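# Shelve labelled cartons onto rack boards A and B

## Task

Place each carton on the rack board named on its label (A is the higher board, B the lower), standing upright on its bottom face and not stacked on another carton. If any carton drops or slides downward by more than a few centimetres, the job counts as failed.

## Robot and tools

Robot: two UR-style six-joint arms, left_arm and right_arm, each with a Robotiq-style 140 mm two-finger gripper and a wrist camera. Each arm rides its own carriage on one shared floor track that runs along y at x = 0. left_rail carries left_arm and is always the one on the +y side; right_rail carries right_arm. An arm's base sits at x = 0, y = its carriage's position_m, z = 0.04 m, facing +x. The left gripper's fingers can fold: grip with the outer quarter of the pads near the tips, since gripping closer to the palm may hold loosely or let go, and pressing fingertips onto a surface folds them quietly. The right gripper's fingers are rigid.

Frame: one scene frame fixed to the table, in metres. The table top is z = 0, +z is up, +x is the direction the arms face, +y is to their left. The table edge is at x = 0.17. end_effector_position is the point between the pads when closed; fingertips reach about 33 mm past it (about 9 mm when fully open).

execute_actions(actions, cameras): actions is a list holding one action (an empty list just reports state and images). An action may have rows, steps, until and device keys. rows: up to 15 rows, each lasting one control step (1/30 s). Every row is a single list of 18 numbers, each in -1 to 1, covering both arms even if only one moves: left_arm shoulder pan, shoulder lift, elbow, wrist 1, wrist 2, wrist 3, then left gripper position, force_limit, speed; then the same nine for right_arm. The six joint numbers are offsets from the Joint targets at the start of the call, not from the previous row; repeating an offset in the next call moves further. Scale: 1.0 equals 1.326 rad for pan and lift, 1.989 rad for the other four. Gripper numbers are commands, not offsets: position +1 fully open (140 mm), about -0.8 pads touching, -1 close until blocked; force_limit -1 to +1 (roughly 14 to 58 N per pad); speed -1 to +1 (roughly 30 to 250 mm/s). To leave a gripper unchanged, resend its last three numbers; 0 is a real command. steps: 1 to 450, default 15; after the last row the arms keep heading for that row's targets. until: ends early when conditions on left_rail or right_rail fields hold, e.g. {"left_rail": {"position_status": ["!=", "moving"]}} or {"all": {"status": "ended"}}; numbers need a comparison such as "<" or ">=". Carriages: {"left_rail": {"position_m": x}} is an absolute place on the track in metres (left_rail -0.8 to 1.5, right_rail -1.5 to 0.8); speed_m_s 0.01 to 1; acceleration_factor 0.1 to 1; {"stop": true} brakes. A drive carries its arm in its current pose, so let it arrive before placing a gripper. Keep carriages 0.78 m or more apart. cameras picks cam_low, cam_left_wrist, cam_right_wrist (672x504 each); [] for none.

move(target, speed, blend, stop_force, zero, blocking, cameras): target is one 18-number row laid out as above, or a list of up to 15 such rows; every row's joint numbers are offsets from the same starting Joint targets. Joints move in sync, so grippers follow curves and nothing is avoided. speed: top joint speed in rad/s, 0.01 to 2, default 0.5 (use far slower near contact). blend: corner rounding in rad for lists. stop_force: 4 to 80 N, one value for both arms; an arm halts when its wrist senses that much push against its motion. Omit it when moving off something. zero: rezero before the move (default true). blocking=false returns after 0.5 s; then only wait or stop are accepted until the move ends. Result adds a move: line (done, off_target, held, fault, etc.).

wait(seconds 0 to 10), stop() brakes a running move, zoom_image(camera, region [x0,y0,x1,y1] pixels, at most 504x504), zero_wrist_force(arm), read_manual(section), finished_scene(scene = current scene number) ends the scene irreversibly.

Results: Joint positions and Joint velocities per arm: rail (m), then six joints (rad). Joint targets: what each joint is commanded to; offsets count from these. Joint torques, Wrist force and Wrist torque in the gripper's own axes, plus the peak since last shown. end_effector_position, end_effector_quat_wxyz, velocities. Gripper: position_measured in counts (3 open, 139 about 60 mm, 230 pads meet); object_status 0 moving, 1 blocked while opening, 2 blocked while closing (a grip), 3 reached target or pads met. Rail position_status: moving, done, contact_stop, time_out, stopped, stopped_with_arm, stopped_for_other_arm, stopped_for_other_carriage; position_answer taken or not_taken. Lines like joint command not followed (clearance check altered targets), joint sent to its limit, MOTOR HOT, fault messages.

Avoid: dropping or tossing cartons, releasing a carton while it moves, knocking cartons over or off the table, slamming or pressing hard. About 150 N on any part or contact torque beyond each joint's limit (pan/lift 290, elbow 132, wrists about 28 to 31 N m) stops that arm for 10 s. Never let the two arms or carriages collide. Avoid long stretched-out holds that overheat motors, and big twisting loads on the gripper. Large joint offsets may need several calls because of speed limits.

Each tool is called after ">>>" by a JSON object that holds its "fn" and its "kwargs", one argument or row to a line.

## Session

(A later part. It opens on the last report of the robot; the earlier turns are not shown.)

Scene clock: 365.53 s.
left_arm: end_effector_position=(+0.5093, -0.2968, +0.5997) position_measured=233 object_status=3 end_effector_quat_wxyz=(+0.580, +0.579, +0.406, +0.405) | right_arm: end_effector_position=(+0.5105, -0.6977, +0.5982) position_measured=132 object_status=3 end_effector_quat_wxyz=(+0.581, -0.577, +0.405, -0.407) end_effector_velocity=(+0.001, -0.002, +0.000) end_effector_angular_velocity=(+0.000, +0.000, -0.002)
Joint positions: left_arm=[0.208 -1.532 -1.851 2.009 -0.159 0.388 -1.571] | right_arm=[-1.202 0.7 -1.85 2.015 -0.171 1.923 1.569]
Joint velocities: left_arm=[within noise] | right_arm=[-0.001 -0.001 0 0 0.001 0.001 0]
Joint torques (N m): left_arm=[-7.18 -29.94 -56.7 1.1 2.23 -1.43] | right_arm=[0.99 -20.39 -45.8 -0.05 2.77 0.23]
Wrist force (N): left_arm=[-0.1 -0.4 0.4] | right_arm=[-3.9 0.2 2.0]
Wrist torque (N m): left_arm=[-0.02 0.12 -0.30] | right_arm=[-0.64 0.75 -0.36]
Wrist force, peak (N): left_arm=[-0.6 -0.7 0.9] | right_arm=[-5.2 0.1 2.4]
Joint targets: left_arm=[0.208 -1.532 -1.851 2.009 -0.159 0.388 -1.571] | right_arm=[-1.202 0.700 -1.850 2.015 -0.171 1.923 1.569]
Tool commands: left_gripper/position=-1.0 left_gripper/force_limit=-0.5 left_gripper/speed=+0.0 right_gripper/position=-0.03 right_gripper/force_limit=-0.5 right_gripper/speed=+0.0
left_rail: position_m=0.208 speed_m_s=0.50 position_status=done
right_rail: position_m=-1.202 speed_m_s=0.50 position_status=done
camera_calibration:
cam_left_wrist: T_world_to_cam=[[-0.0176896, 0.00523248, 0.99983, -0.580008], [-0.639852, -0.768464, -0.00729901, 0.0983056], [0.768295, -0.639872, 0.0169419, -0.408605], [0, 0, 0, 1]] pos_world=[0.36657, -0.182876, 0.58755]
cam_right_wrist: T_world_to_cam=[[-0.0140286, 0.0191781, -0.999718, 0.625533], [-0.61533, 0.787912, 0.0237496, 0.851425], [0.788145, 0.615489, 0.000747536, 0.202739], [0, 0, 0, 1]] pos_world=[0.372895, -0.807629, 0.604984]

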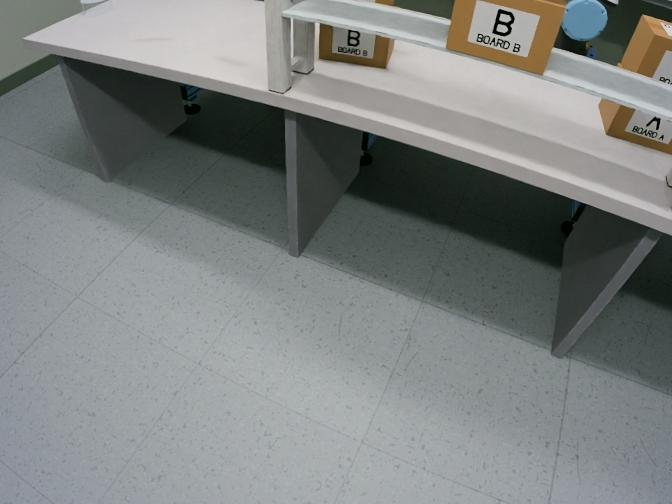

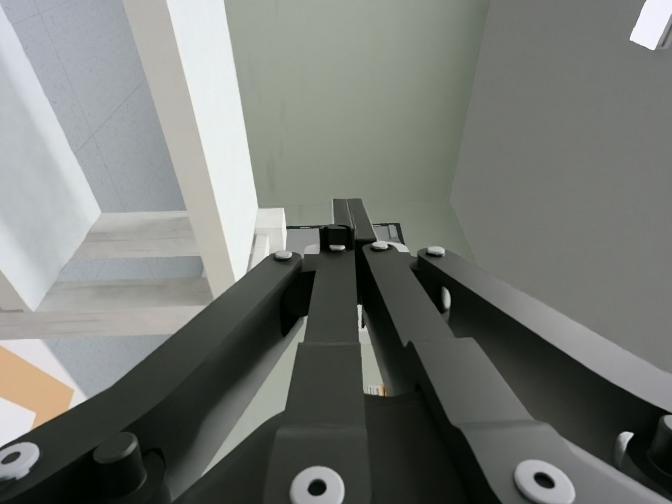

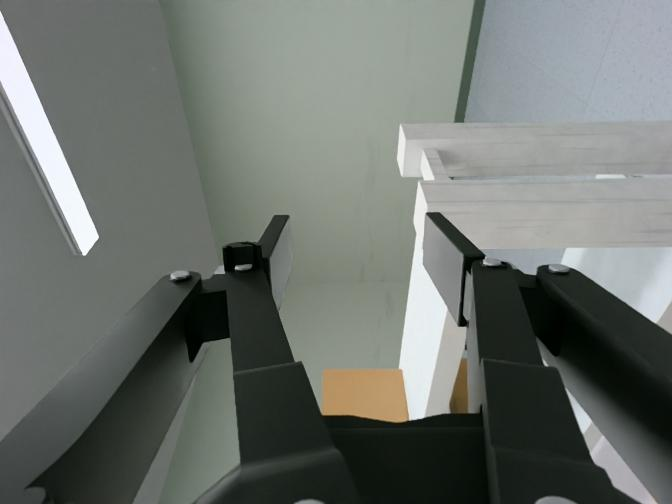

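>>> {"fn": "move", "kwargs": {
  "target": [-0.1012,0.2618,0.2051,-0.3792,-0.0676,0,-1,-0.5,0,0.0348,0.2815,0.1866,-0.3712,0.0226,0,-0.03,-0.5,0],
  "speed": 0.4,
  "cameras": ["cam_left_wrist","cam_right_wrist"]
}}

Scene clock: 374.83 s.
left_arm: end_effector_position=(+0.4562, -0.3138, +0.2598) position_measured=233 object_status=3 end_effector_quat_wxyz=(+0.579, +0.579, +0.406, +0.406) | right_arm: end_effector_position=(+0.5018, -0.6802, +0.2602) position_measured=132 object_status=3 end_effector_quat_wxyz=(+0.579, -0.579, +0.405, -0.406)
Joint positions: left_arm=[0.208 -1.666 -1.504 2.417 -0.913 0.254 -1.571] | right_arm=[-1.202 0.746 -1.477 2.386 -0.909 1.968 1.569]
Joint velocities: within noise
Joint torques (N m): left_arm=[-14.67 -14.72 -20.1 -3.76 -2.53 -1.8] | right_arm=[11.07 -27.76 -19.07 -7.4 3.55 0.05]
Wrist force (N): left_arm=[0.2 -0.5 0.3] | right_arm=[-4.3 0.1 2.7]
Wrist torque (N m): left_arm=[-0.06 0.05 -0.29] | right_arm=[-0.64 0.78 -0.32]
Wrist force, peak (N): left_arm=[0.5 -2.3 -0.4] | right_arm=[-4.4 -0.5 3.2]
Joint targets: left_arm=[0.208 -1.666 -1.504 2.417 -0.913 0.254 -1.571] | right_arm=[-1.202 0.746 -1.477 2.386 -0.910 1.968 1.569]
left_rail: position_m=0.208 speed_m_s=0.50 position_status=done
right_rail: position_m=-1.202 speed_m_s=0.50 position_status=done
move: done
camera_calibration:
cam_left_wrist: T_world_to_cam=[[-0.0176814, 0.00438488, 0.999834, -0.241329], [-0.639637, -0.768636, -0.00794063, 0.0487959], [0.768474, -0.639671, 0.0163953, -0.372771], [0, 0, 0, 1]] pos_world=[0.31341, -0.199886, 0.247788]
cam_right_wrist: T_world_to_cam=[[-0.0187232, 0.015244, -0.999708, 0.286848], [-0.616154, 0.787274, 0.0235445, 0.840337], [0.787403, 0.616415, -0.0053476, 0.201585], [0, 0, 0, 1]] pos_world=[0.364419, -0.790208, 0.268057]
Images, in order (width x height): cam_left_wrist 672x504, cam_right_wrist 672x504.

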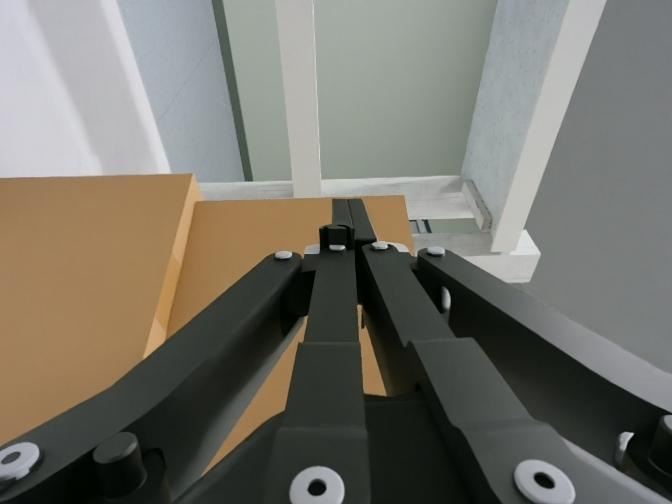

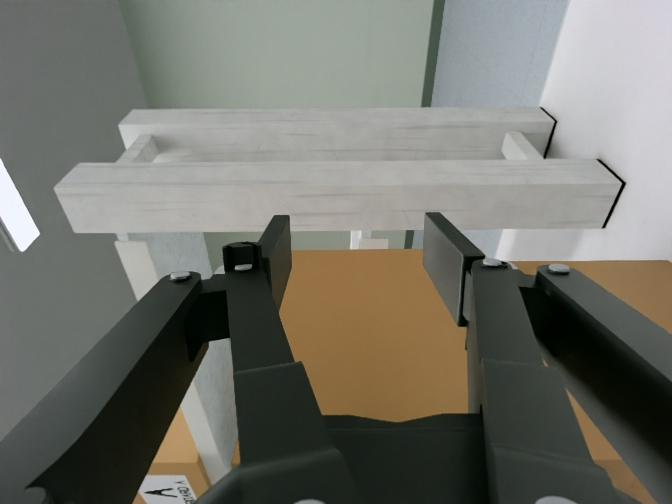

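>>> {"fn": "execute_actions", "kwargs": {
  "actions": [
    {"left_rail":{"position_m":0.1605,"speed_m_s":0.1,"acceleration_factor":0.2},"right_rail":{"position_m":-1.1545,"speed_m_s":0.1,"acceleration_factor":0.2},"steps":150,"until":{"all":{"status":"ended"}}}
  ],
  "cameras": []
}}

>>> {"fn": "execute_actions", "kwargs": {
  "actions": [
    {"left_rail":{"position_m":0.1545,"speed_m_s":0.03,"acceleration_factor":0.2},"right_rail":{"position_m":-1.1485,"speed_m_s":0.03,"acceleration_factor":0.2},"steps":150,"until":{"all":{"status":"ended"}}}
  ],
  "cameras": []
}}

Scene clock: 387.53 s.
left_arm: end_effector_position=(+0.4562, -0.3612, +0.2597) position_measured=233 object_status=3 end_effector_quat_wxyz=(+0.579, +0.579, +0.406, +0.406) | right_arm: end_effector_position=(+0.5018, -0.6327, +0.2601) position_measured=132 object_status=3 end_effector_quat_wxyz=(+0.579, -0.579, +0.405, -0.406)
Joint positions: left_arm=[0.161 -1.666 -1.503 2.417 -0.913 0.254 -1.571] | right_arm=[-1.155 0.746 -1.477 2.386 -0.91 1.968 1.569]
Joint velocities: within noise
Joint torques (N m): left_arm=[-12.91 -18.18 -24.1 -1.6 -2.13 -1.57] | right_arm=[8.17 -29.1 -27.58 -5.16 2.38 0.11]
Wrist force (N): left_arm=[0.1 -0.2 0.1] | right_arm=[-2.2 0.4 1.6]
Wrist torque (N m): left_arm=[0.03 0.08 -0.29] | right_arm=[-0.61 0.68 -0.28]
Wrist force, peak (N): left_arm=[-0.1 -0.7 0.4] | right_arm=[-4.5 0.0 2.9]
Joint targets: left_arm=[0.160 -1.666 -1.504 2.417 -0.913 0.254 -1.571] | right_arm=[-1.155 0.746 -1.477 2.386 -0.910 1.968 1.569]
Tool commands: left_gripper/position=-1.0 left_gripper/force_limit=-0.5 left_gripper/speed=+0.0 right_gripper/position=-0.03 right_gripper/force_limit=-0.5 right_gripper/speed=+0.0
left_rail: position_m=0.161 position_m_goal=0.160 speed_m_s=0.10 position_status=done
right_rail: position_m=-1.155 speed_m_s=0.10 position_status=done
No camera images: "cameras" was empty.

Scene clock: 388.20 s.
left_arm: end_effector_position=(+0.4562, -0.3672, +0.2597) position_measured=233 object_status=3 end_effector_quat_wxyz=(+0.579, +0.579, +0.406, +0.406) | right_arm: end_effector_position=(+0.5018, -0.6268, +0.2601) position_measured=132 object_status=3 end_effector_quat_wxyz=(+0.579, -0.579, +0.405, -0.406)
Joint positions: left_arm=[0.155 -1.666 -1.503 2.417 -0.913 0.253 -1.571] | right_arm=[-1.149 0.746 -1.477 2.386 -0.91 1.968 1.569]
Joint velocities: within noise
Joint torques (N m): left_arm=[-15.13 -19.83 -31.16 -0.88 4.67 -1.67] | right_arm=[10.3 -27 -29.34 -4.74 -2.89 0.17]
Wrist force (N): left_arm=[15.5 2.7 -12.5] | right_arm=[15.3 -3.5 -4.8]
Wrist torque (N m): left_arm=[-0.18 0.57 -0.35] | right_arm=[-0.25 1.01 0.38]
Wrist force, peak (N): left_arm=[15.4 3.3 -12.5] | right_arm=[15.3 -3.5 -4.8]
Joint targets: left_arm=[0.154 -1.666 -1.504 2.417 -0.913 0.254 -1.571] | right_arm=[-1.148 0.746 -1.477 2.386 -0.910 1.968 1.569]
Tool commands: left_gripper/position=-1.0 left_gripper/force_limit=-0.5 left_gripper/speed=+0.0 right_gripper/position=-0.03 right_gripper/force_limit=-0.5 right_gripper/speed=+0.0
left_rail: position_m=0.155 position_m_goal=0.154 speed_m_s=0.03 position_status=done
right_rail: position_m=-1.149 speed_m_s=0.03 position_status=done
No camera images: "cameras" was empty.

>>> {"fn": "execute_actions", "kwargs": {
  "actions": [
    {"left_rail":{"position_m":0.1533},"right_rail":{"position_m":-1.1473},"steps":60,"until":{"all":{"status":"ended"}}}
  ],
  "cameras": []
}}

>>> {"fn": "move", "kwargs": {
  "target": [
    [0,-0.0211,-0.0056,0.0197,0,0,-1,-0.5,0,0,-0.0203,-0.0054,0.0192,0,0,-0.03,-0.5,0],
    [0,-0.0423,-0.0111,0.0393,0,0,-1,-0.5,0,0,-0.0405,-0.0108,0.0383,0,0,-0.03,-0.5,0],
    [0.0236,-0.0960,-0.0333,0.0972,0.0157,0,-1,-0.5,0,0.0115,-0.1045,-0.0250,0.0952,0.0076,0,-0.03,-0.5,0],
    [0.0358,-0.1404,-0.0577,0.1514,0.0239,0,-1,-0.5,0,0.0320,-0.1607,-0.0422,0.1499,0.0213,0,-0.03,-0.5,0],
    [0.0358,-0.1790,-0.0834,0.2027,0.0239,0,-1,-0.5,0,0.0320,-0.1993,-0.0678,0.2012,0.0213,0,-0.03,-0.5,0],
    [0.0358,-0.2102,-0.1116,0.2518,0.0239,0,-1,-0.5,0,0.0320,-0.2305,-0.0961,0.2503,0.0213,0,-0.03,-0.5,0],
    [0.0358,-0.2340,-0.1422,0.2983,0.0239,0,-1,-0.5,0,0.0320,-0.2543,-0.1267,0.2968,0.0213,0,-0.03,-0.5,0],
    [0.0358,-0.2517,-0.1750,0.3428,0.0239,0,-1,-0.5,0,0.0320,-0.2719,-0.1594,0.3413,0.0213,0,-0.03,-0.5,0],
    [0.0358,-0.2631,-0.2098,0.3852,0.0239,0,-1,-0.5,0,0.0320,-0.2834,-0.1943,0.3837,0.0213,0,-0.03,-0.5,0],
    [0.0358,-0.2694,-0.2468,0.4264,0.0239,0,-1,-0.5,0,0.0320,-0.2897,-0.2312,0.4249,0.0213,0,-0.03,-0.5,0]
  ],
  "speed": [0.07,0.1,0.12,0.14,0.17,0.17,0.17,0.17,0.17,0.17],
  "blend": [0.012,0.012,0.012,0.012,0.012,0.012,0.012,0.012,0.012,0]
}}

Scene clock: 442.93 s.
left_arm: end_effector_position=(+0.4562, -0.3684, +0.2597) position_measured=233 object_status=3 end_effector_quat_wxyz=(+0.579, +0.579, +0.406, +0.406) | right_arm: end_effector_position=(+0.5018, -0.6255, +0.2601) position_measured=132 object_status=3 end_effector_quat_wxyz=(+0.579, -0.579, +0.405, -0.406)
Joint positions: left_arm=[0.153 -1.666 -1.503 2.417 -0.913 0.254 -1.571] | right_arm=[-1.147 0.746 -1.477 2.386 -0.91 1.968 1.569]
Joint velocities: within noise
Joint torques (N m): left_arm=[-12.79 -22 -49.79 -0.63 9.84 -1.9] | right_arm=[7.17 -30.1 -35.09 -3.15 -11.15 0.57]
Wrist force (N): left_arm=[30.7 8.1 -24.1] | right_arm=[32.3 -6.2 -7.6]
Wrist torque (N m): left_arm=[-0.30 1.01 -0.41] | right_arm=[-0.14 1.33 0.58]
Wrist force, peak (N): left_arm=[30.7 8.1 -24.1] | right_arm=[32.3 -6.2 -7.6]
Joint targets: left_arm=[0.153 -1.666 -1.504 2.417 -0.913 0.254 -1.571] | right_arm=[-1.147 0.746 -1.477 2.386 -0.910 1.968 1.569]
Tool commands: left_gripper/position=-1.0 left_gripper/force_limit=-0.5 left_gripper/speed=+0.0 right_gripper/position=-0.03 right_gripper/force_limit=-0.5 right_gripper/speed=+0.0
left_rail: position_m=0.153 speed_m_s=0.03 position_status=done
right_rail: position_m=-1.147 speed_m_s=0.03 position_status=done
No camera images: "cameras" was empty.

Scene clock: 449.30 s.
left_arm: end_effector_position=(+0.4750, -0.3663, +0.6505) position_measured=233 object_status=3 end_effector_quat_wxyz=(+0.579, +0.579, +0.406, +0.405) | right_arm: end_effector_position=(+0.4748, -0.6279, +0.6504) position_measured=132 object_status=3 end_effector_quat_wxyz=(+0.579, -0.580, +0.405, -0.406)
Joint positions: left_arm=[0.153 -1.619 -1.861 1.926 -0.065 0.301 -1.571] | right_arm=[-1.147 0.789 -1.861 1.926 -0.065 2.011 1.569]
Joint velocities: within noise
Joint torques (N m): left_arm=[-13.61 -36.38 -74.24 -1.63 6.61 -1.71] | right_arm=[13.56 -29.36 -59.55 -2.23 -8.26 0.09]
Wrist force (N): left_arm=[28.1 -11.0 -8.9] | right_arm=[24.2 5.5 -7.3]
Wrist torque (N m): left_arm=[0.26 1.07 -0.17] | right_arm=[-0.56 1.26 0.38]
Wrist force, peak (N): left_arm=[35.7 -12.5 -18.0] | right_arm=[36.4 6.1 -4.6]
Joint targets: left_arm=[0.153 -1.619 -1.861 1.926 -0.065 0.301 -1.571] | right_arm=[-1.147 0.789 -1.861 1.926 -0.065 2.011 1.569]
left_rail: position_m=0.153 speed_m_s=0.03 position_status=done
right_rail: position_m=-1.147 speed_m_s=0.03 position_status=done
move: done
camera_calibration:
cam_left_wrist: T_world_to_cam=[[-0.0176757, 0.0043312, 0.999834, -0.63142], [-0.639674, -0.768605, -0.00797901, 0.0236712], [0.768443, -0.639709, 0.0163562, -0.427188], [0, 0, 0, 1]] pos_world=[0.332251, -0.252347, 0.638492]
cam_right_wrist: T_world_to_cam=[[-0.0195707, 0.0144207, -0.999704, 0.675501], [-0.616183, 0.787254, 0.0234189, 0.773382], [0.78736, 0.61646, -0.00652134, 0.193574], [0, 0, 0, 1]] pos_world=[0.337353, -0.73792, 0.658452]

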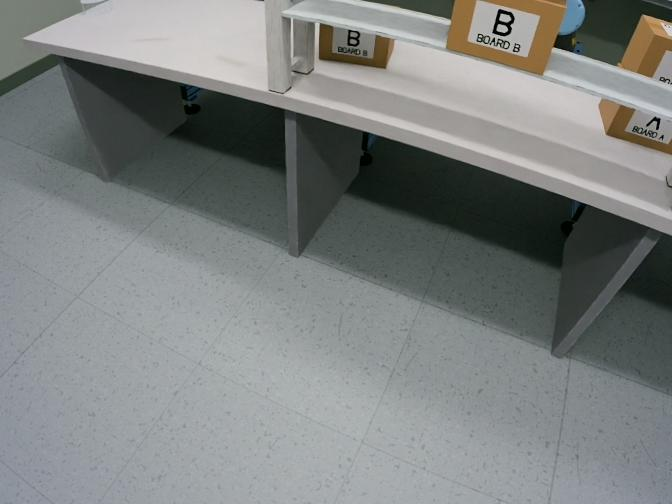

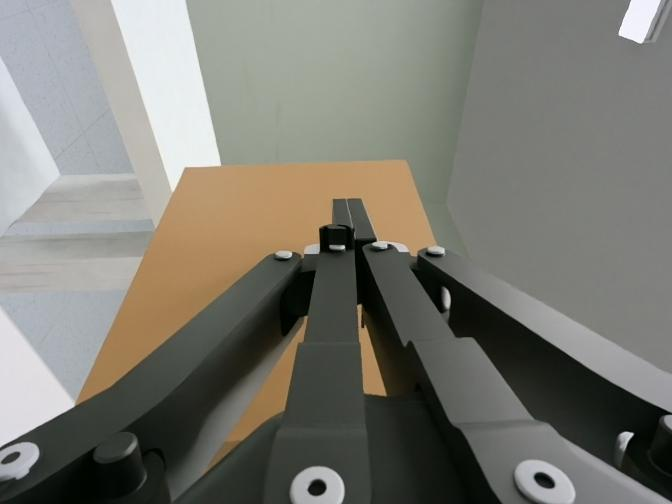

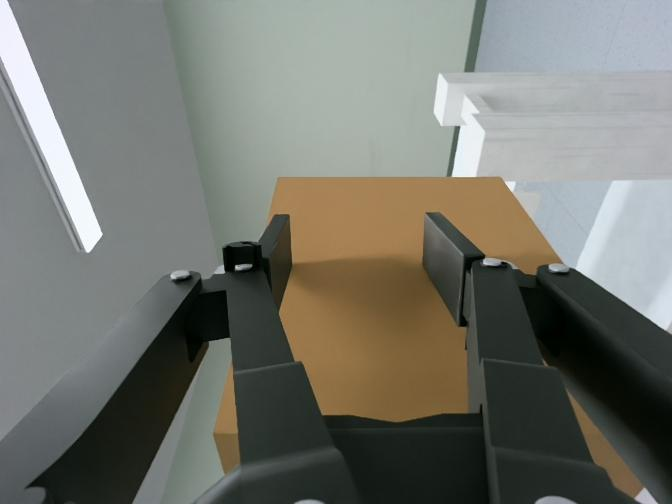

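>>> {"fn": "execute_actions", "kwargs": {
  "actions": [
    {"left_rail":{"position_m":0.2845,"speed_m_s":0.1,"acceleration_factor":0.15},"right_rail":{"position_m":-1.0145,"speed_m_s":0.1,"acceleration_factor":0.15},"steps":200,"until":{"all":{"status":"ended"}}}
  ],
  "cameras": []
}}

>>> {"fn": "move", "kwargs": {
  "target": [
    [0.0699,0.0195,-0.0092,-0.0038,0.0466,0,-1,-0.5,0,-0.0484,0.0195,-0.0092,-0.0038,-0.0323,0,-0.03,-0.5,0],
    [0.1364,0.0438,-0.0211,-0.0081,0.0909,0,-1,-0.5,0,-0.0912,0.0438,-0.0211,-0.0081,-0.0608,0,-0.03,-0.5,0],
    [0.1998,0.0709,-0.0350,-0.0123,0.1332,0,-1,-0.5,0,-0.1297,0.0709,-0.0350,-0.0123,-0.0865,0,-0.03,-0.5,0],
    [0.2592,0.1007,-0.0511,-0.0161,0.1728,0,-1,-0.5,0,-0.1640,0.1007,-0.0511,-0.0161,-0.1093,0,-0.03,-0.5,0],
    [0.3146,0.1323,-0.0691,-0.0190,0.2097,0,-1,-0.5,0,-0.1947,0.1323,-0.0691,-0.0190,-0.1298,0,-0.03,-0.5,0],
    [0.3661,0.1657,-0.0892,-0.0213,0.2441,0,-1,-0.5,0,-0.2220,0.1657,-0.0892,-0.0213,-0.1480,0,-0.03,-0.5,0],
    [0.4134,0.2003,-0.1111,-0.0225,0.2756,0,-1,-0.5,0,-0.2463,0.2003,-0.1111,-0.0225,-0.1642,0,-0.03,-0.5,0],
    [0.4568,0.2363,-0.1350,-0.0225,0.3045,0,-1,-0.5,0,-0.2682,0.2363,-0.1350,-0.0225,-0.1788,0,-0.03,-0.5,0]
  ],
  "speed": 0.16,
  "blend": [0.012,0.012,0.012,0.012,0.012,0.012,0.012,0],
  "cameras": ["cam_left_wrist","cam_right_wrist"]
}}

Scene clock: 466.00 s.
left_arm: end_effector_position=(+0.4750, -0.2351, +0.6506) position_measured=233 object_status=3 end_effector_quat_wxyz=(+0.579, +0.579, +0.406, +0.405) | right_arm: end_effector_position=(+0.4748, -0.4951, +0.6505) position_measured=132 object_status=3 end_effector_quat_wxyz=(+0.579, -0.580, +0.405, -0.406)
Joint positions: left_arm=[0.284 -1.619 -1.861 1.926 -0.065 0.301 -1.571] | right_arm=[-1.015 0.789 -1.861 1.926 -0.065 2.011 1.569]
Joint velocities: within noise
Joint torques (N m): left_arm=[-32.68 -25.85 -64.46 -2.45 14.41 -2.06] | right_arm=[6.46 -11.7 -49.48 -2.69 -16.49 0.2]
Wrist force (N): left_arm=[40.0 -12.1 -12.9] | right_arm=[36.2 5.6 -11.8]
Wrist torque (N m): left_arm=[0.19 1.51 -0.16] | right_arm=[-0.48 1.54 0.51]
Wrist force, peak (N): left_arm=[40.0 -12.1 -12.9] | right_arm=[36.4 6.1 -11.8]
Joint targets: left_arm=[0.284 -1.619 -1.861 1.926 -0.065 0.301 -1.571] | right_arm=[-1.014 0.789 -1.861 1.926 -0.065 2.011 1.569]
Tool commands: left_gripper/position=-1.0 left_gripper/force_limit=-0.5 left_gripper/speed=+0.0 right_gripper/position=-0.03 right_gripper/force_limit=-0.5 right_gripper/speed=+0.0
left_rail: position_m=0.284 speed_m_s=0.10 position_status=done
right_rail: position_m=-1.015 position_m_goal=-1.014 speed_m_s=0.10 position_status=done
No camera images: "cameras" was empty.

Scene clock: 470.27 s.
left_arm: end_effector_position=(+0.7758, -0.2341, +0.6505) position_measured=233 object_status=3 end_effector_quat_wxyz=(+0.579, +0.579, +0.406, +0.405) | right_arm: end_effector_position=(+0.7751, -0.4955, +0.6504) position_measured=132 object_status=3 end_effector_quat_wxyz=(+0.579, -0.580, +0.405, -0.406)
Joint positions: left_arm=[0.285 -1.013 -1.548 1.658 -0.11 0.907 -1.571] | right_arm=[-1.014 0.433 -1.548 1.658 -0.109 1.655 1.569]
Joint velocities: within noise
Joint torques (N m): left_arm=[-6.85 -30.78 -74.76 -11.24 15.11 -1.63] | right_arm=[7.94 -42.19 -58.32 -11 -15.41 0.46]
Wrist force (N): left_arm=[26.1 -10.0 -8.1] | right_arm=[22.0 8.4 -6.9]
Wrist torque (N m): left_arm=[0.16 1.03 -0.19] | right_arm=[-0.61 1.31 -0.03]
Wrist force, peak (N): left_arm=[39.9 -11.8 -12.7] | right_arm=[36.4 5.6 -11.7]
Joint targets: left_arm=[0.284 -1.013 -1.547 1.658 -0.110 0.907 -1.571] | right_arm=[-1.014 0.433 -1.548 1.658 -0.109 1.655 1.569]
left_rail: position_m=0.285 position_m_goal=0.284 speed_m_s=0.10 position_status=done
right_rail: position_m=-1.014 speed_m_s=0.10 position_status=done
move: done
camera_calibration:
cam_left_wrist: T_world_to_cam=[[-0.017539, 0.00435522, 0.999837, -0.626739], [-0.639659, -0.768618, -0.00787278, 0.317661], [0.768458, -0.639693, 0.0162667, -0.573724], [0, 0, 0, 1]] pos_world=[0.633086, -0.120118, 0.638471]
cam_right_wrist: T_world_to_cam=[[-0.0197058, 0.0146168, -0.999699, 0.679714], [-0.616209, 0.787227, 0.0236568, 0.854088], [0.787336, 0.61649, -0.00650597, -0.124526], [0, 0, 0, 1]] pos_world=[0.637735, -0.605527, 0.658495]
Images, in order (width x height): cam_left_wrist 672x504, cam_right_wrist 672x504.

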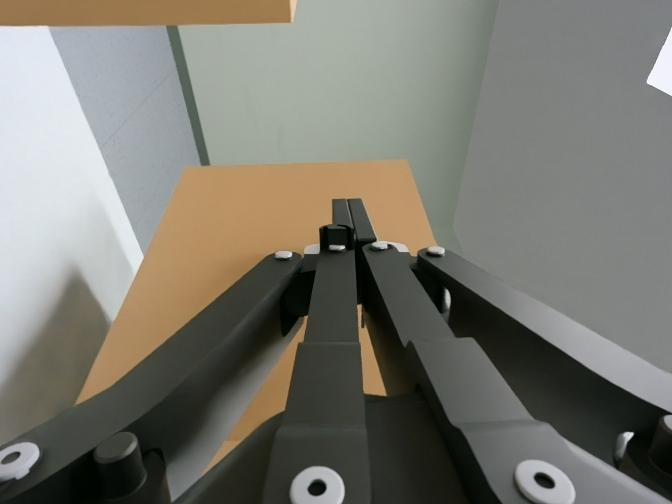

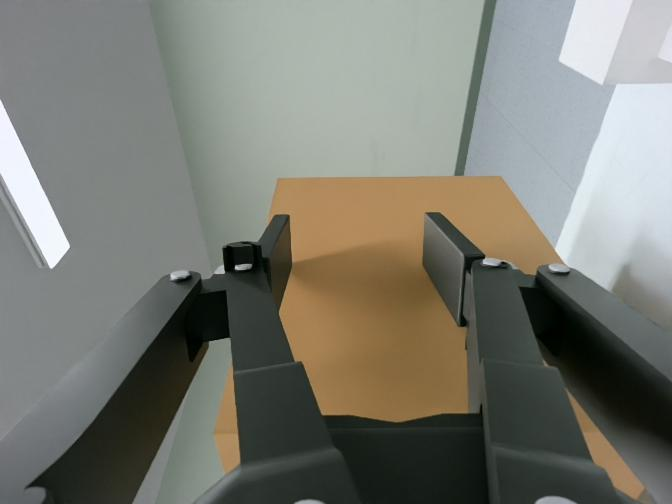

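>>> {"fn": "move", "kwargs": {
  "target": [0,0.0140,0.0519,-0.0613,0,0,-1,-0.5,0,0,0.0140,0.0519,-0.0613,0,0,-0.03,-0.5,0],
  "speed": 0.05,
  "stop_force": 8,
  "cameras": []
}}

Scene clock: 478.70 s.
left_arm: end_effector_position=(+0.7760, -0.2341, +0.5901) position_measured=233 object_status=3 end_effector_quat_wxyz=(+0.579, +0.579, +0.406, +0.405) | right_arm: end_effector_position=(+0.7753, -0.4955, +0.5897) position_measured=132 object_status=3 end_effector_quat_wxyz=(+0.579, -0.580, +0.405, -0.406)
Joint positions: left_arm=[0.285 -1.013 -1.531 1.748 -0.217 0.907 -1.571] | right_arm=[-1.015 0.433 -1.531 1.749 -0.217 1.655 1.569]
Joint velocities: within noise
Joint torques (N m): left_arm=[-23.44 -66.56 -69.74 -2.31 14.71 -2.27] | right_arm=[21.71 -62.67 -54.68 -1.52 -14.62 0.58]
Wrist force (N): left_arm=[26.7 -3.1 -10.1] | right_arm=[23.8 2.6 -6.7]
Wrist torque (N m): left_arm=[0.00 1.08 -0.27] | right_arm=[-0.56 1.20 0.03]
Wrist force, peak (N): left_arm=[33.0 -10.2 -10.7] | right_arm=[29.1 8.6 -9.3]
Joint targets: left_arm=[0.284 -1.013 -1.531 1.748 -0.217 0.907 -1.571] | right_arm=[-1.014 0.433 -1.531 1.749 -0.217 1.655 1.569]
left_rail: position_m=0.285 position_m_goal=0.284 speed_m_s=0.10 position_status=done
right_rail: position_m=-1.015 position_m_goal=-1.014 speed_m_s=0.10 position_status=done
move: contact (left_arm, right_arm); left_arm: the wrist 1 is farthest, 0.015 rad from its target; right_arm: the wrist 1 is farthest, 0.014 rad from its target
No camera images: "cameras" was empty.

>>> {"fn": "move", "kwargs": {
  "target": [
    [0,0.0004,0.0015,-0.0018,0,0,-1,-0.5,0,0,0.0004,0.0015,-0.0018,0,0,-0.03,-0.5,0],
    [0.0232,-0.0166,0.0163,-0.0053,0.0154,0,-1,-0.5,0,-0.0174,-0.0166,0.0163,-0.0053,-0.0116,0,-0.03,-0.5,0],
    [-0.1632,-0.1344,0.0775,0.0126,-0.1084,0,-1,-0.5,0,0.0713,-0.1344,0.0775,0.0126,0.0479,0,-0.03,-0.5,0],
    [-0.3879,-0.2415,0.1328,0.0289,-0.2582,0,-1,-0.5,0,0.1973,-0.2415,0.1328,0.0289,0.1320,0,-0.03,-0.5,0]
  ],
  "speed": [0.03,0.06,0.4,0.5],
  "blend": [0,0,0.02,0]
}}

>>> {"fn": "execute_actions", "kwargs": {
  "actions": [
    {"left_rail":{"position_m":0.22,"speed_m_s":0.5,"acceleration_factor":0.5},"right_rail":{"position_m":-1.19,"speed_m_s":0.5,"acceleration_factor":0.5},"steps":150,"until":{"all":{"status":"ended"}}}
  ],
  "cameras": []
}}

>>> {"fn": "move", "kwargs": {
  "target": [
    [-0.1068,0.2,0.19,-0.3233,-0.0716,0,-1,-0.5,0,0.0326,0.21,0.175,-0.315,0.0211,0,-0.03,-0.5,0],
    [-0.1068,0.5111,0.2318,-0.5734,-0.0716,0,-1,-0.5,0,0.0326,0.5226,0.2129,-0.5620,0.0211,0,-0.03,-0.5,0]
  ],
  "speed": 0.4,
  "blend": [0.05,0]
}}

Scene clock: 508.93 s.
left_arm: end_effector_position=(+0.5111, -0.2187, +0.5979) position_measured=233 object_status=3 end_effector_quat_wxyz=(+0.579, +0.580, +0.405, +0.406) | right_arm: end_effector_position=(+0.5115, -0.5122, +0.5973) position_measured=132 object_status=3 end_effector_quat_wxyz=(+0.578, -0.580, +0.405, -0.406)
Joint positions: left_arm=[0.285 -1.527 -1.851 2.012 -0.159 0.393 -1.571] | right_arm=[-1.015 0.695 -1.851 2.013 -0.159 1.917 1.569]
Joint velocities: within noise
Joint torques (N m): left_arm=[-15.95 -44.86 -39.35 1.3 -2.69 -2.27] | right_arm=[9.07 -38.15 -35.18 0.87 4.06 0.32]
Wrist force (N): left_arm=[-0.1 -0.4 0.3] | right_arm=[-1.6 1.1 -2.2]
Wrist torque (N m): left_arm=[-0.01 0.13 -0.30] | right_arm=[-0.43 0.23 -0.36]
Wrist force, peak (N): left_arm=[27.7 21.1 -12.3] | right_arm=[25.1 -14.1 -9.8]
Joint targets: left_arm=[0.284 -1.527 -1.851 2.012 -0.159 0.393 -1.571] | right_arm=[-1.014 0.695 -1.852 2.013 -0.159 1.918 1.569]
left_rail: position_m=0.285 position_m_goal=0.284 speed_m_s=0.10 position_status=done
right_rail: position_m=-1.015 position_m_goal=-1.014 speed_m_s=0.10 position_status=done
move: done
camera_calibration:
cam_left_wrist: T_world_to_cam=[[-0.0175998, 0.00315505, 0.99984, -0.579125], [-0.640233, -0.76813, -0.00884592, 0.160647], [0.767979, -0.640287, 0.0155389, -0.359077], [0, 0, 0, 1]] pos_world=[0.368422, -0.104687, 0.586033]
cam_right_wrist: T_world_to_cam=[[-0.0205494, 0.0136943, -0.999695, 0.621603], [-0.615409, 0.787859, 0.0234426, 0.706087], [0.78794, 0.615703, -0.00776248, 0.0930367], [0, 0, 0, 1]] pos_world=[0.373998, -0.622092, 0.605583]

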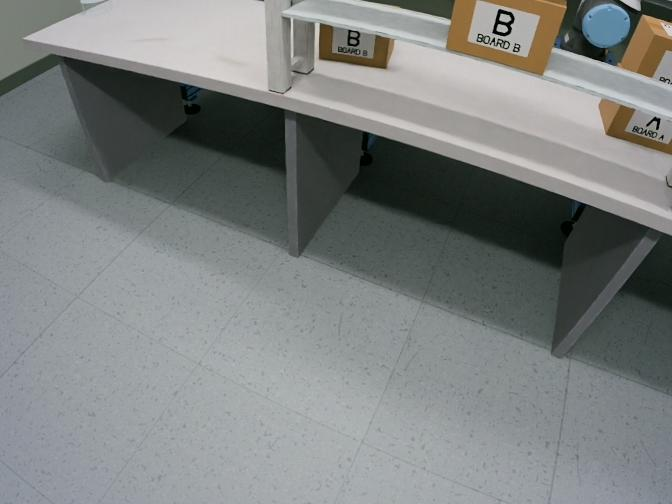

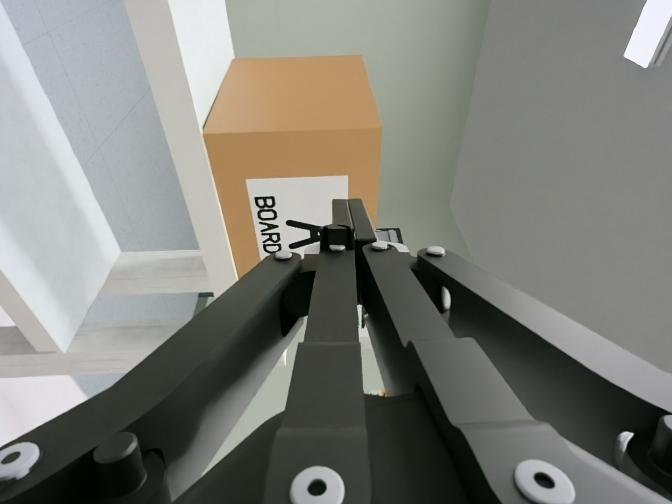

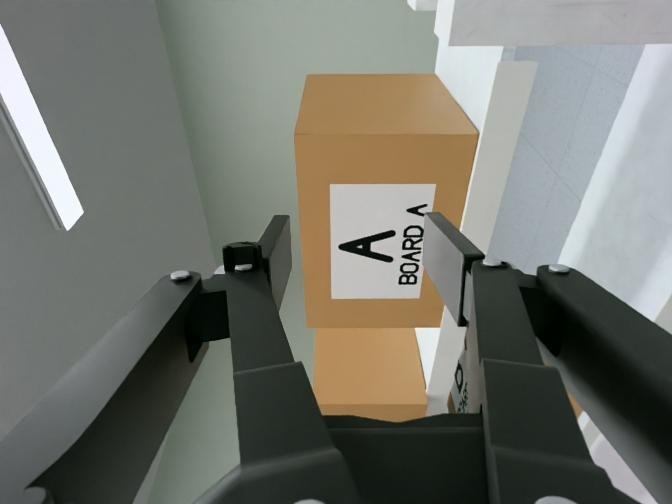

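Scene clock: 510.63 s.
left_arm: end_effector_position=(+0.5110, -0.2832, +0.5979) position_measured=233 object_status=3 end_effector_quat_wxyz=(+0.579, +0.580, +0.405, +0.405) | right_arm: end_effector_position=(+0.5114, -0.6876, +0.5973) position_measured=132 object_status=3 end_effector_quat_wxyz=(+0.578, -0.580, +0.405, -0.406) end_effector_velocity=(+0.001, -0.002, +0.000) end_effector_angular_velocity=(+0.002, +0.001, -0.003)
Joint positions: left_arm=[0.22 -1.527 -1.851 2.012 -0.159 0.393 -1.571] | right_arm=[-1.19 0.695 -1.852 2.013 -0.159 1.918 1.569]
Joint velocities: left_arm=[within noise] | right_arm=[-0.001 -0.002 0.001 0 0 0.001 0.002]
Joint torques (N m): left_arm=[-0.65 -36.46 -43.39 0.74 -1.91 -2.13] | right_arm=[9.22 -23.78 -38.17 0.17 2.53 0.81]
Wrist force (N): left_arm=[0.1 -0.7 0.3] | right_arm=[-1.7 1.4 -2.0]
Wrist torque (N m): left_arm=[-0.08 0.09 -0.29] | right_arm=[-0.37 0.26 -0.37]
Wrist force, peak (N): left_arm=[-1.0 -0.4 0.4] | right_arm=[-3.2 1.2 -1.5]
Joint targets: left_arm=[0.220 -1.527 -1.851 2.012 -0.159 0.393 -1.571] | right_arm=[-1.190 0.695 -1.852 2.013 -0.159 1.918 1.569]
Tool commands: left_gripper/position=-1.0 left_gripper/force_limit=-0.5 left_gripper/speed=+0.0 right_gripper/position=-0.03 right_gripper/force_limit=-0.5 right_gripper/speed=+0.0
left_rail: position_m=0.220 speed_m_s=0.50 position_status=done
right_rail: position_m=-1.190 speed_m_s=0.50 position_status=done
No camera images: "cameras" was empty.

Scene clock: 514.07 s.
left_arm: end_effector_position=(+0.4550, -0.3020, +0.1153) position_measured=233 object_status=3 end_effector_quat_wxyz=(+0.579, +0.579, +0.406, +0.405) | right_arm: end_effector_position=(+0.5066, -0.6683, +0.1151) position_measured=132 object_status=3 end_effector_quat_wxyz=(+0.579, -0.580, +0.405, -0.406)
Joint positions: left_arm=[0.22 -1.669 -1.174 2.473 -1.3 0.251 -1.571] | right_arm=[-1.19 0.738 -1.159 2.436 -1.277 1.959 1.569]
Joint velocities: within noise
Joint torques (N m): left_arm=[-13.38 -29.2 -3.21 -3.39 -2.4 -2.18] | right_arm=[10.84 -41.26 -6.23 -7 3.32 0.41]
Wrist force (N): left_arm=[-0.2 -0.4 0.1] | right_arm=[-2.1 0.7 -1.5]
Wrist torque (N m): left_arm=[-0.01 0.17 -0.29] | right_arm=[-0.50 0.29 -0.34]
Wrist force, peak (N): left_arm=[0.1 -1.7 0.5] | right_arm=[-2.2 2.6 -1.9]
Joint targets: left_arm=[0.220 -1.669 -1.174 2.473 -1.300 0.251 -1.571] | right_arm=[-1.190 0.738 -1.159 2.436 -1.277 1.959 1.569]
left_rail: position_m=0.220 speed_m_s=0.50 position_status=done
right_rail: position_m=-1.190 speed_m_s=0.50 position_status=done
move: done
camera_calibration:
cam_left_wrist: T_world_to_cam=[[-0.0176306, 0.00490585, 0.999833, -0.0968247], [-0.639633, -0.768644, -0.00750755, 0.0559942], [0.768478, -0.639658, 0.0166896, -0.361994], [0, 0, 0, 1]] pos_world=[0.312294, -0.188038, 0.10327]
cam_right_wrist: T_world_to_cam=[[-0.0194479, 0.014577, -0.999705, 0.141625], [-0.616441, 0.787052, 0.0234683, 0.837355], [0.787161, 0.616715, -0.00632067, 0.190145], [0, 0, 0, 1]] pos_world=[0.369259, -0.778371, 0.123134]

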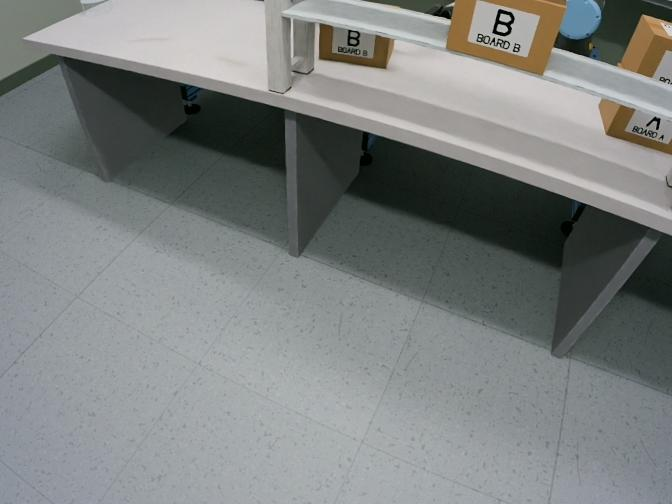

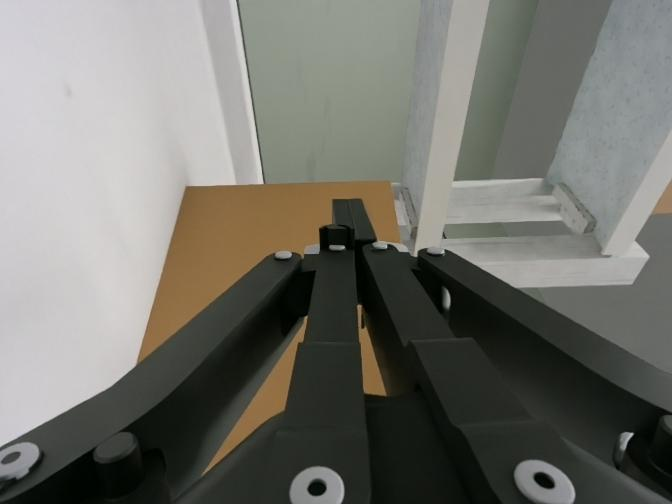

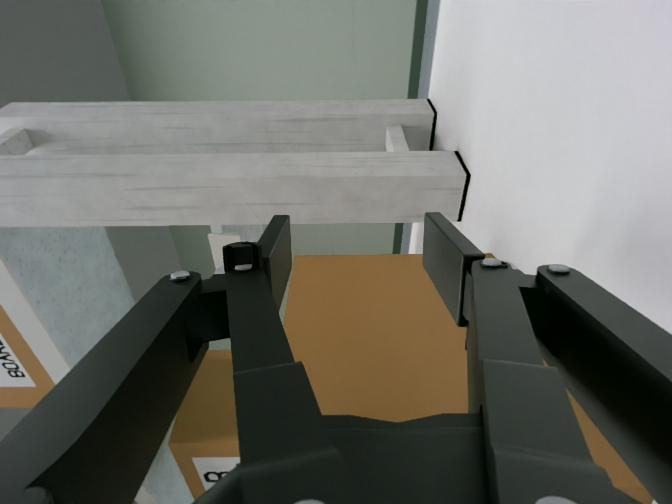

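>>> {"fn": "execute_actions", "kwargs": {
  "actions": [
    {"left_rail":{"position_m":0.1755,"speed_m_s":0.1,"acceleration_factor":0.2},"right_rail":{"position_m":-1.1355,"speed_m_s":0.1,"acceleration_factor":0.2},"steps":150,"until":{"all":{"status":"ended"}}}
  ],
  "cameras": []
}}

>>> {"fn": "execute_actions", "kwargs": {
  "actions": [
    {"left_rail":{"position_m":0.1708,"speed_m_s":0.03,"acceleration_factor":0.2},"right_rail":{"position_m":-1.1308,"speed_m_s":0.03,"acceleration_factor":0.2},"steps":150,"until":{"all":{"status":"ended"}}}
  ],
  "cameras": []
}}

Scene clock: 564.67 s.
left_arm: end_effector_position=(+0.4551, -0.3464, +0.1153) position_measured=233 object_status=3 end_effector_quat_wxyz=(+0.579, +0.579, +0.406, +0.405) | right_arm: end_effector_position=(+0.5066, -0.6138, +0.1150) position_measured=132 object_status=3 end_effector_quat_wxyz=(+0.579, -0.580, +0.405, -0.406)
Joint positions: left_arm=[0.176 -1.669 -1.174 2.473 -1.3 0.251 -1.571] | right_arm=[-1.136 0.738 -1.159 2.436 -1.277 1.959 1.569]
Joint velocities: within noise
Joint torques (N m): left_arm=[-1.5 -33.33 -7.36 -1.66 -1.38 -1.67] | right_arm=[9.35 -41.57 -13.9 -5.21 2.89 0.5]
Wrist force (N): left_arm=[1.5 -0.3 -3.2] | right_arm=[-0.5 1.2 -2.7]
Wrist torque (N m): left_arm=[0.02 0.12 -0.30] | right_arm=[-0.36 0.27 -0.30]
Wrist force, peak (N): left_arm=[1.5 -0.3 -3.2] | right_arm=[-0.4 1.2 -3.1]
Joint targets: left_arm=[0.175 -1.669 -1.174 2.473 -1.300 0.251 -1.571] | right_arm=[-1.135 0.738 -1.159 2.436 -1.277 1.959 1.569]
Tool commands: left_gripper/position=-1.0 left_gripper/force_limit=-0.5 left_gripper/speed=+0.0 right_gripper/position=-0.03 right_gripper/force_limit=-0.5 right_gripper/speed=+0.0
left_rail: position_m=0.176 position_m_goal=0.175 speed_m_s=0.10 position_status=done
right_rail: position_m=-1.136 position_m_goal=-1.135 speed_m_s=0.10 position_status=done
No camera images: "cameras" was empty.

Scene clock: 565.27 s.
left_arm: end_effector_position=(+0.4551, -0.3510, +0.1152) position_measured=233 object_status=3 end_effector_quat_wxyz=(+0.579, +0.579, +0.406, +0.405) | right_arm: end_effector_position=(+0.5066, -0.6092, +0.1150) position_measured=132 object_status=3 end_effector_quat_wxyz=(+0.579, -0.580, +0.405, -0.406)
Joint positions: left_arm=[0.171 -1.669 -1.174 2.473 -1.3 0.251 -1.571] | right_arm=[-1.131 0.738 -1.159 2.436 -1.277 1.96 1.569]
Joint velocities: within noise
Joint torques (N m): left_arm=[2.28 -31.17 -22.38 -1.45 4.52 -1.91] | right_arm=[10.28 -40.68 -14.82 -5.22 -3.39 0.25]
Wrist force (N): left_arm=[17.6 3.9 -14.1] | right_arm=[15.4 -1.7 -8.0]
Wrist torque (N m): left_arm=[-0.07 0.63 -0.35] | right_arm=[-0.19 0.61 0.12]
Wrist force, peak (N): left_arm=[17.6 3.9 -14.1] | right_arm=[15.4 -1.7 -8.0]
Joint targets: left_arm=[0.171 -1.669 -1.174 2.473 -1.300 0.251 -1.571] | right_arm=[-1.131 0.738 -1.159 2.436 -1.277 1.959 1.569]
Tool commands: left_gripper/position=-1.0 left_gripper/force_limit=-0.5 left_gripper/speed=+0.0 right_gripper/position=-0.03 right_gripper/force_limit=-0.5 right_gripper/speed=+0.0
left_rail: position_m=0.171 speed_m_s=0.03 position_status=done
right_rail: position_m=-1.131 speed_m_s=0.03 position_status=done
No camera images: "cameras" was empty.

>>> {"fn": "execute_actions", "kwargs": {
  "actions": [
    {"left_rail":{"position_m":0.1693},"right_rail":{"position_m":-1.1292},"steps":60,"until":{"all":{"status":"ended"}}}
  ],
  "cameras": []
}}

>>> {"fn": "move", "kwargs": {
  "target": [
    [0,-0.0281,-0.0009,0.0196,0,0,-1,-0.5,0,0,-0.0266,-0.0010,0.0188,0,0,-0.03,-0.5,0],
    [0,-0.0562,-0.0018,0.0392,0,0,-1,-0.5,0,0,-0.0532,-0.0021,0.0376,0,0,-0.03,-0.5,0],
    [0.0259,-0.1859,-0.0184,0.1428,0.0173,0,-1,-0.5,0,0.0175,-0.1881,-0.0077,0.1332,0.0117,0,-0.03,-0.5,0],
    [0.0382,-0.2870,-0.0434,0.2352,0.0254,0,-1,-0.5,0,0.0380,-0.2981,-0.0248,0.2237,0.0254,0,-0.03,-0.5,0],
    [0.0382,-0.3424,-0.0630,0.2917,0.0254,0,-1,-0.5,0,0.0380,-0.3536,-0.0444,0.2802,0.0254,0,-0.03,-0.5,0],
    [0.0382,-0.3875,-0.0848,0.3435,0.0254,0,-1,-0.5,0,0.0380,-0.3987,-0.0662,0.3320,0.0254,0,-0.03,-0.5,0]
  ],
  "speed": [0.07,0.1,0.14,0.17,0.17,0.15],
  "blend": [0.012,0.012,0.012,0.012,0.012,0],
  "cameras": ["cam_left_wrist","cam_right_wrist"]
}}

>>> {"fn": "execute_actions", "kwargs": {
  "actions": [
    {"left_rail":{"position_m":0.3043,"speed_m_s":0.1,"acceleration_factor":0.15},"right_rail":{"position_m":-0.9942,"speed_m_s":0.1,"acceleration_factor":0.15},"steps":200,"until":{"all":{"status":"ended"}}}
  ],
  "cameras": []
}}

Scene clock: 580.07 s.
left_arm: end_effector_position=(+0.4551, -0.3526, +0.1153) position_measured=233 object_status=3 end_effector_quat_wxyz=(+0.579, +0.579, +0.406, +0.405) | right_arm: end_effector_position=(+0.5066, -0.6075, +0.1150) position_measured=132 object_status=3 end_effector_quat_wxyz=(+0.579, -0.580, +0.405, -0.406)
Joint positions: left_arm=[0.169 -1.669 -1.174 2.473 -1.3 0.251 -1.571] | right_arm=[-1.129 0.738 -1.159 2.436 -1.277 1.959 1.569]
Joint velocities: within noise
Joint torques (N m): left_arm=[0.45 -37.67 -37 -0.65 10.25 -2.11] | right_arm=[7.95 -45.85 -20.6 -4.14 -10.65 0.34]
Wrist force (N): left_arm=[34.3 8.8 -28.0] | right_arm=[38.7 -6.4 -14.2]
Wrist torque (N m): left_arm=[-0.21 1.10 -0.41] | right_arm=[0.11 1.04 0.39]
Wrist force, peak (N): left_arm=[34.3 8.8 -28.0] | right_arm=[38.7 -6.4 -14.2]
Joint targets: left_arm=[0.169 -1.669 -1.174 2.473 -1.300 0.251 -1.571] | right_arm=[-1.129 0.738 -1.159 2.436 -1.277 1.959 1.569]
Tool commands: left_gripper/position=-1.0 left_gripper/force_limit=-0.5 left_gripper/speed=+0.0 right_gripper/position=-0.03 right_gripper/force_limit=-0.5 right_gripper/speed=+0.0
left_rail: position_m=0.169 speed_m_s=0.03 position_status=done
right_rail: position_m=-1.129 speed_m_s=0.03 position_status=done
No camera images: "cameras" was empty.

Scene clock: 585.40 s.
left_arm: end_effector_position=(+0.4752, -0.3498, +0.3786) position_measured=233 object_status=3 end_effector_quat_wxyz=(+0.579, +0.579, +0.406, +0.406) | right_arm: end_effector_position=(+0.4748, -0.6099, +0.3784) position_measured=132 object_status=3 end_effector_quat_wxyz=(+0.579, -0.580, +0.405, -0.406)
Joint positions: left_arm=[0.169 -1.618 -1.687 2.305 -0.617 0.301 -1.571] | right_arm=[-1.129 0.788 -1.687 2.304 -0.617 2.01 1.569]
Joint velocities: within noise
Joint torques (N m): left_arm=[-7.13 -49.89 -73.95 -1.01 12.19 -1.93] | right_arm=[22.66 -43.57 -58.53 -2.27 -5.92 0.11]
Wrist force (N): left_arm=[32.7 -10.9 -10.5] | right_arm=[30.5 6.8 -12.5]
Wrist torque (N m): left_arm=[0.33 1.28 -0.18] | right_arm=[-0.48 1.04 0.15]
Wrist force, peak (N): left_arm=[53.2 -11.9 -27.7] | right_arm=[58.5 6.8 -11.9]
Joint targets: left_arm=[0.169 -1.618 -1.687 2.304 -0.617 0.301 -1.571] | right_arm=[-1.129 0.788 -1.687 2.304 -0.617 2.010 1.569]
left_rail: position_m=0.169 speed_m_s=0.03 position_status=done
right_rail: position_m=-1.129 speed_m_s=0.03 position_status=done
move: done
camera_calibration:
cam_left_wrist: T_world_to_cam=[[-0.0176853, 0.00413628, 0.999835, -0.35966], [-0.639576, -0.768685, -0.00813298, 0.0342563], [0.768524, -0.639615, 0.0162399, -0.412329], [0, 0, 0, 1]] pos_world=[0.332433, -0.235911, 0.366575]
cam_right_wrist: T_world_to_cam=[[-0.0194607, 0.0145308, -0.999705, 0.403408], [-0.616345, 0.787127, 0.023439, 0.7656], [0.787236, 0.616619, -0.00636211, 0.180719], [0, 0, 0, 1]] pos_world=[0.337456, -0.719921, 0.386494]
Images, in order (width x height): cam_left_wrist 672x504, cam_right_wrist 672x504.

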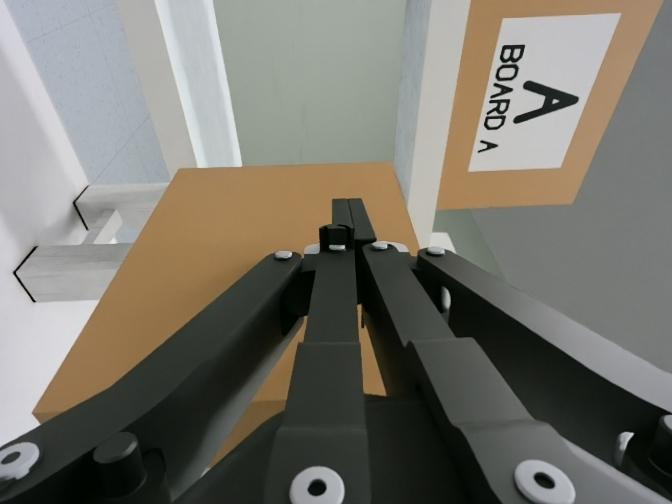

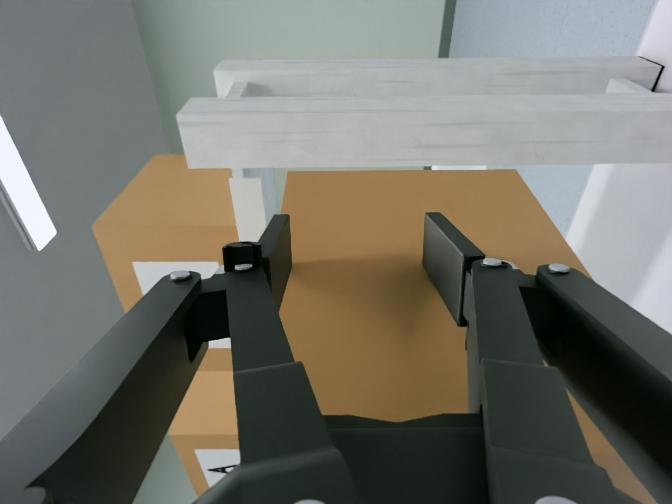

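Scene clock: 587.97 s.
left_arm: end_effector_position=(+0.4752, -0.2148, +0.3786) position_measured=233 object_status=3 end_effector_quat_wxyz=(+0.579, +0.579, +0.406, +0.406) | right_arm: end_effector_position=(+0.4748, -0.4749, +0.3785) position_measured=132 object_status=3 end_effector_quat_wxyz=(+0.579, -0.580, +0.405, -0.406)
Joint positions: left_arm=[0.304 -1.618 -1.687 2.304 -0.617 0.301 -1.571] | right_arm=[-0.994 0.788 -1.687 2.304 -0.617 2.01 1.569]
Joint velocities: within noise
Joint torques (N m): left_arm=[-14.47 -46.55 -55.11 -3.64 6.1 -1.41] | right_arm=[7.31 -41.17 -49.96 -3.93 -6.79 0.19]
Wrist force (N): left_arm=[33.8 -11.2 -10.8] | right_arm=[31.9 6.3 -12.7]
Wrist torque (N m): left_arm=[0.27 1.29 -0.18] | right_arm=[-0.56 0.98 0.17]
Wrist force, peak (N): left_arm=[34.6 -11.4 -11.2] | right_arm=[33.1 6.7 -13.1]
Joint targets: left_arm=[0.304 -1.618 -1.687 2.304 -0.617 0.301 -1.571] | right_arm=[-0.994 0.788 -1.687 2.304 -0.617 2.010 1.569]
Tool commands: left_gripper/position=-1.0 left_gripper/force_limit=-0.5 left_gripper/speed=+0.0 right_gripper/position=-0.03 right_gripper/force_limit=-0.5 right_gripper/speed=+0.0
left_rail: position_m=0.304 speed_m_s=0.10 position_status=done
right_rail: position_m=-0.994 speed_m_s=0.10 position_status=done
No camera images: "cameras" was empty.

>>> {"fn": "move", "kwargs": {
  "target": [
    [0.0699,0.0213,-0.0123,-0.0019,0.0466,0,-1,-0.5,0,-0.0484,0.0213,-0.0123,-0.0019,-0.0323,0,-0.03,-0.5,0],
    [0.1364,0.0455,-0.0269,-0.0034,0.0909,0,-1,-0.5,0,-0.0912,0.0455,-0.0269,-0.0034,-0.0608,0,-0.03,-0.5,0],
    [0.1998,0.0723,-0.0439,-0.0043,0.1332,0,-1,-0.5,0,-0.1297,0.0723,-0.0439,-0.0043,-0.0865,0,-0.03,-0.5,0],
    [0.2592,0.1011,-0.0630,-0.0044,0.1728,0,-1,-0.5,0,-0.1640,0.1011,-0.0630,-0.0044,-0.1093,0,-0.03,-0.5,0],
    [0.3146,0.1310,-0.0840,-0.0033,0.2097,0,-1,-0.5,0,-0.1947,0.1310,-0.0840,-0.0033,-0.1298,0,-0.03,-0.5,0],
    [0.3661,0.1624,-0.1070,-0.0013,0.2441,0,-1,-0.5,0,-0.2220,0.1624,-0.1070,-0.0013,-0.1480,0,-0.03,-0.5,0],
    [0.4134,0.1944,-0.1316,0.0020,0.2756,0,-1,-0.5,0,-0.2463,0.1944,-0.1316,0.0020,-0.1642,0,-0.03,-0.5,0],
    [0.4568,0.2271,-0.1580,0.0066,0.3045,0,-1,-0.5,0,-0.2682,0.2271,-0.1580,0.0066,-0.1788,0,-0.03,-0.5,0]
  ],
  "speed": 0.14,
  "stop_force": 30,
  "blend": [0.012,0.012,0.012,0.012,0.012,0.012,0.012,0]
}}

Scene clock: 604.27 s.
left_arm: end_effector_position=(+0.7764, -0.2143, +0.3785) position_measured=233 object_status=3 end_effector_quat_wxyz=(+0.579, +0.579, +0.406, +0.406) | right_arm: end_effector_position=(+0.7760, -0.4751, +0.3784) position_measured=132 object_status=3 end_effector_quat_wxyz=(+0.579, -0.580, +0.405, -0.406)
Joint positions: left_arm=[0.304 -1.013 -1.386 1.99 -0.603 0.907 -1.571] | right_arm=[-0.994 0.433 -1.386 1.99 -0.603 1.654 1.569]
Joint velocities: within noise
Joint torques (N m): left_arm=[-9.58 -44.35 -71.03 -2.82 15.42 -2.05] | right_arm=[7.06 -50.98 -54.43 -2.44 -15.71 0.02]
Wrist force (N): left_arm=[26.7 -10.0 -8.6] | right_arm=[25.8 9.1 -11.0]
Wrist torque (N m): left_arm=[0.24 1.05 -0.19] | right_arm=[-0.59 0.70 -0.20]
Wrist force, peak (N): left_arm=[35.4 -11.9 -11.6] | right_arm=[33.6 7.4 -13.5]
Joint targets: left_arm=[0.304 -1.013 -1.386 1.990 -0.603 0.907 -1.571] | right_arm=[-0.994 0.433 -1.386 1.990 -0.603 1.654 1.569]
left_rail: position_m=0.304 speed_m_s=0.10 position_status=done
right_rail: position_m=-0.994 speed_m_s=0.10 position_status=done
move: done
camera_calibration:
cam_left_wrist: T_world_to_cam=[[-0.0174508, 0.00420825, 0.999839, -0.35499], [-0.639478, -0.768769, -0.00792552, 0.330872], [0.768612, -0.639513, 0.0161067, -0.557101], [0, 0, 0, 1]] pos_world=[0.633584, -0.100415, 0.366528]
cam_right_wrist: T_world_to_cam=[[-0.0195488, 0.014688, -0.999701, 0.407414], [-0.616335, 0.78713, 0.023617, 0.845079], [0.787241, 0.616612, -0.00633469, -0.139508], [0, 0, 0, 1]] pos_world=[0.638643, -0.585149, 0.38645]

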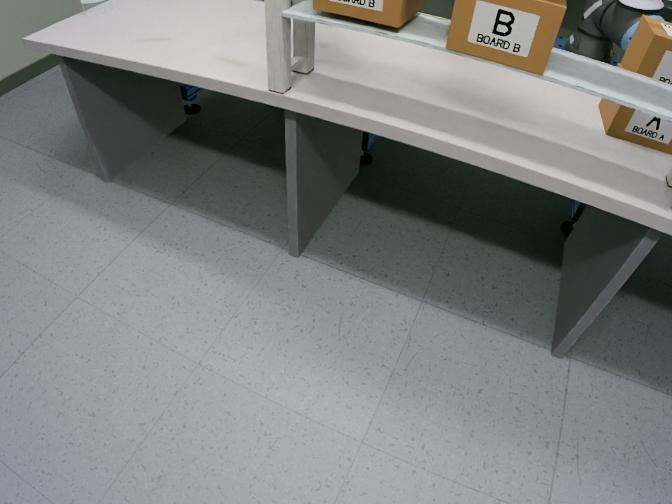

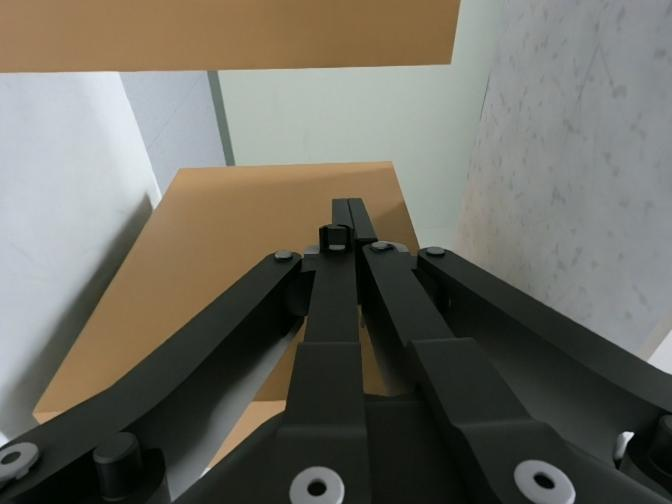

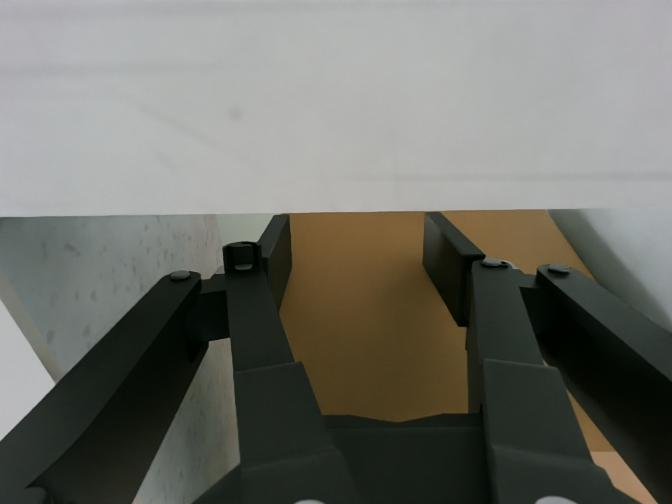

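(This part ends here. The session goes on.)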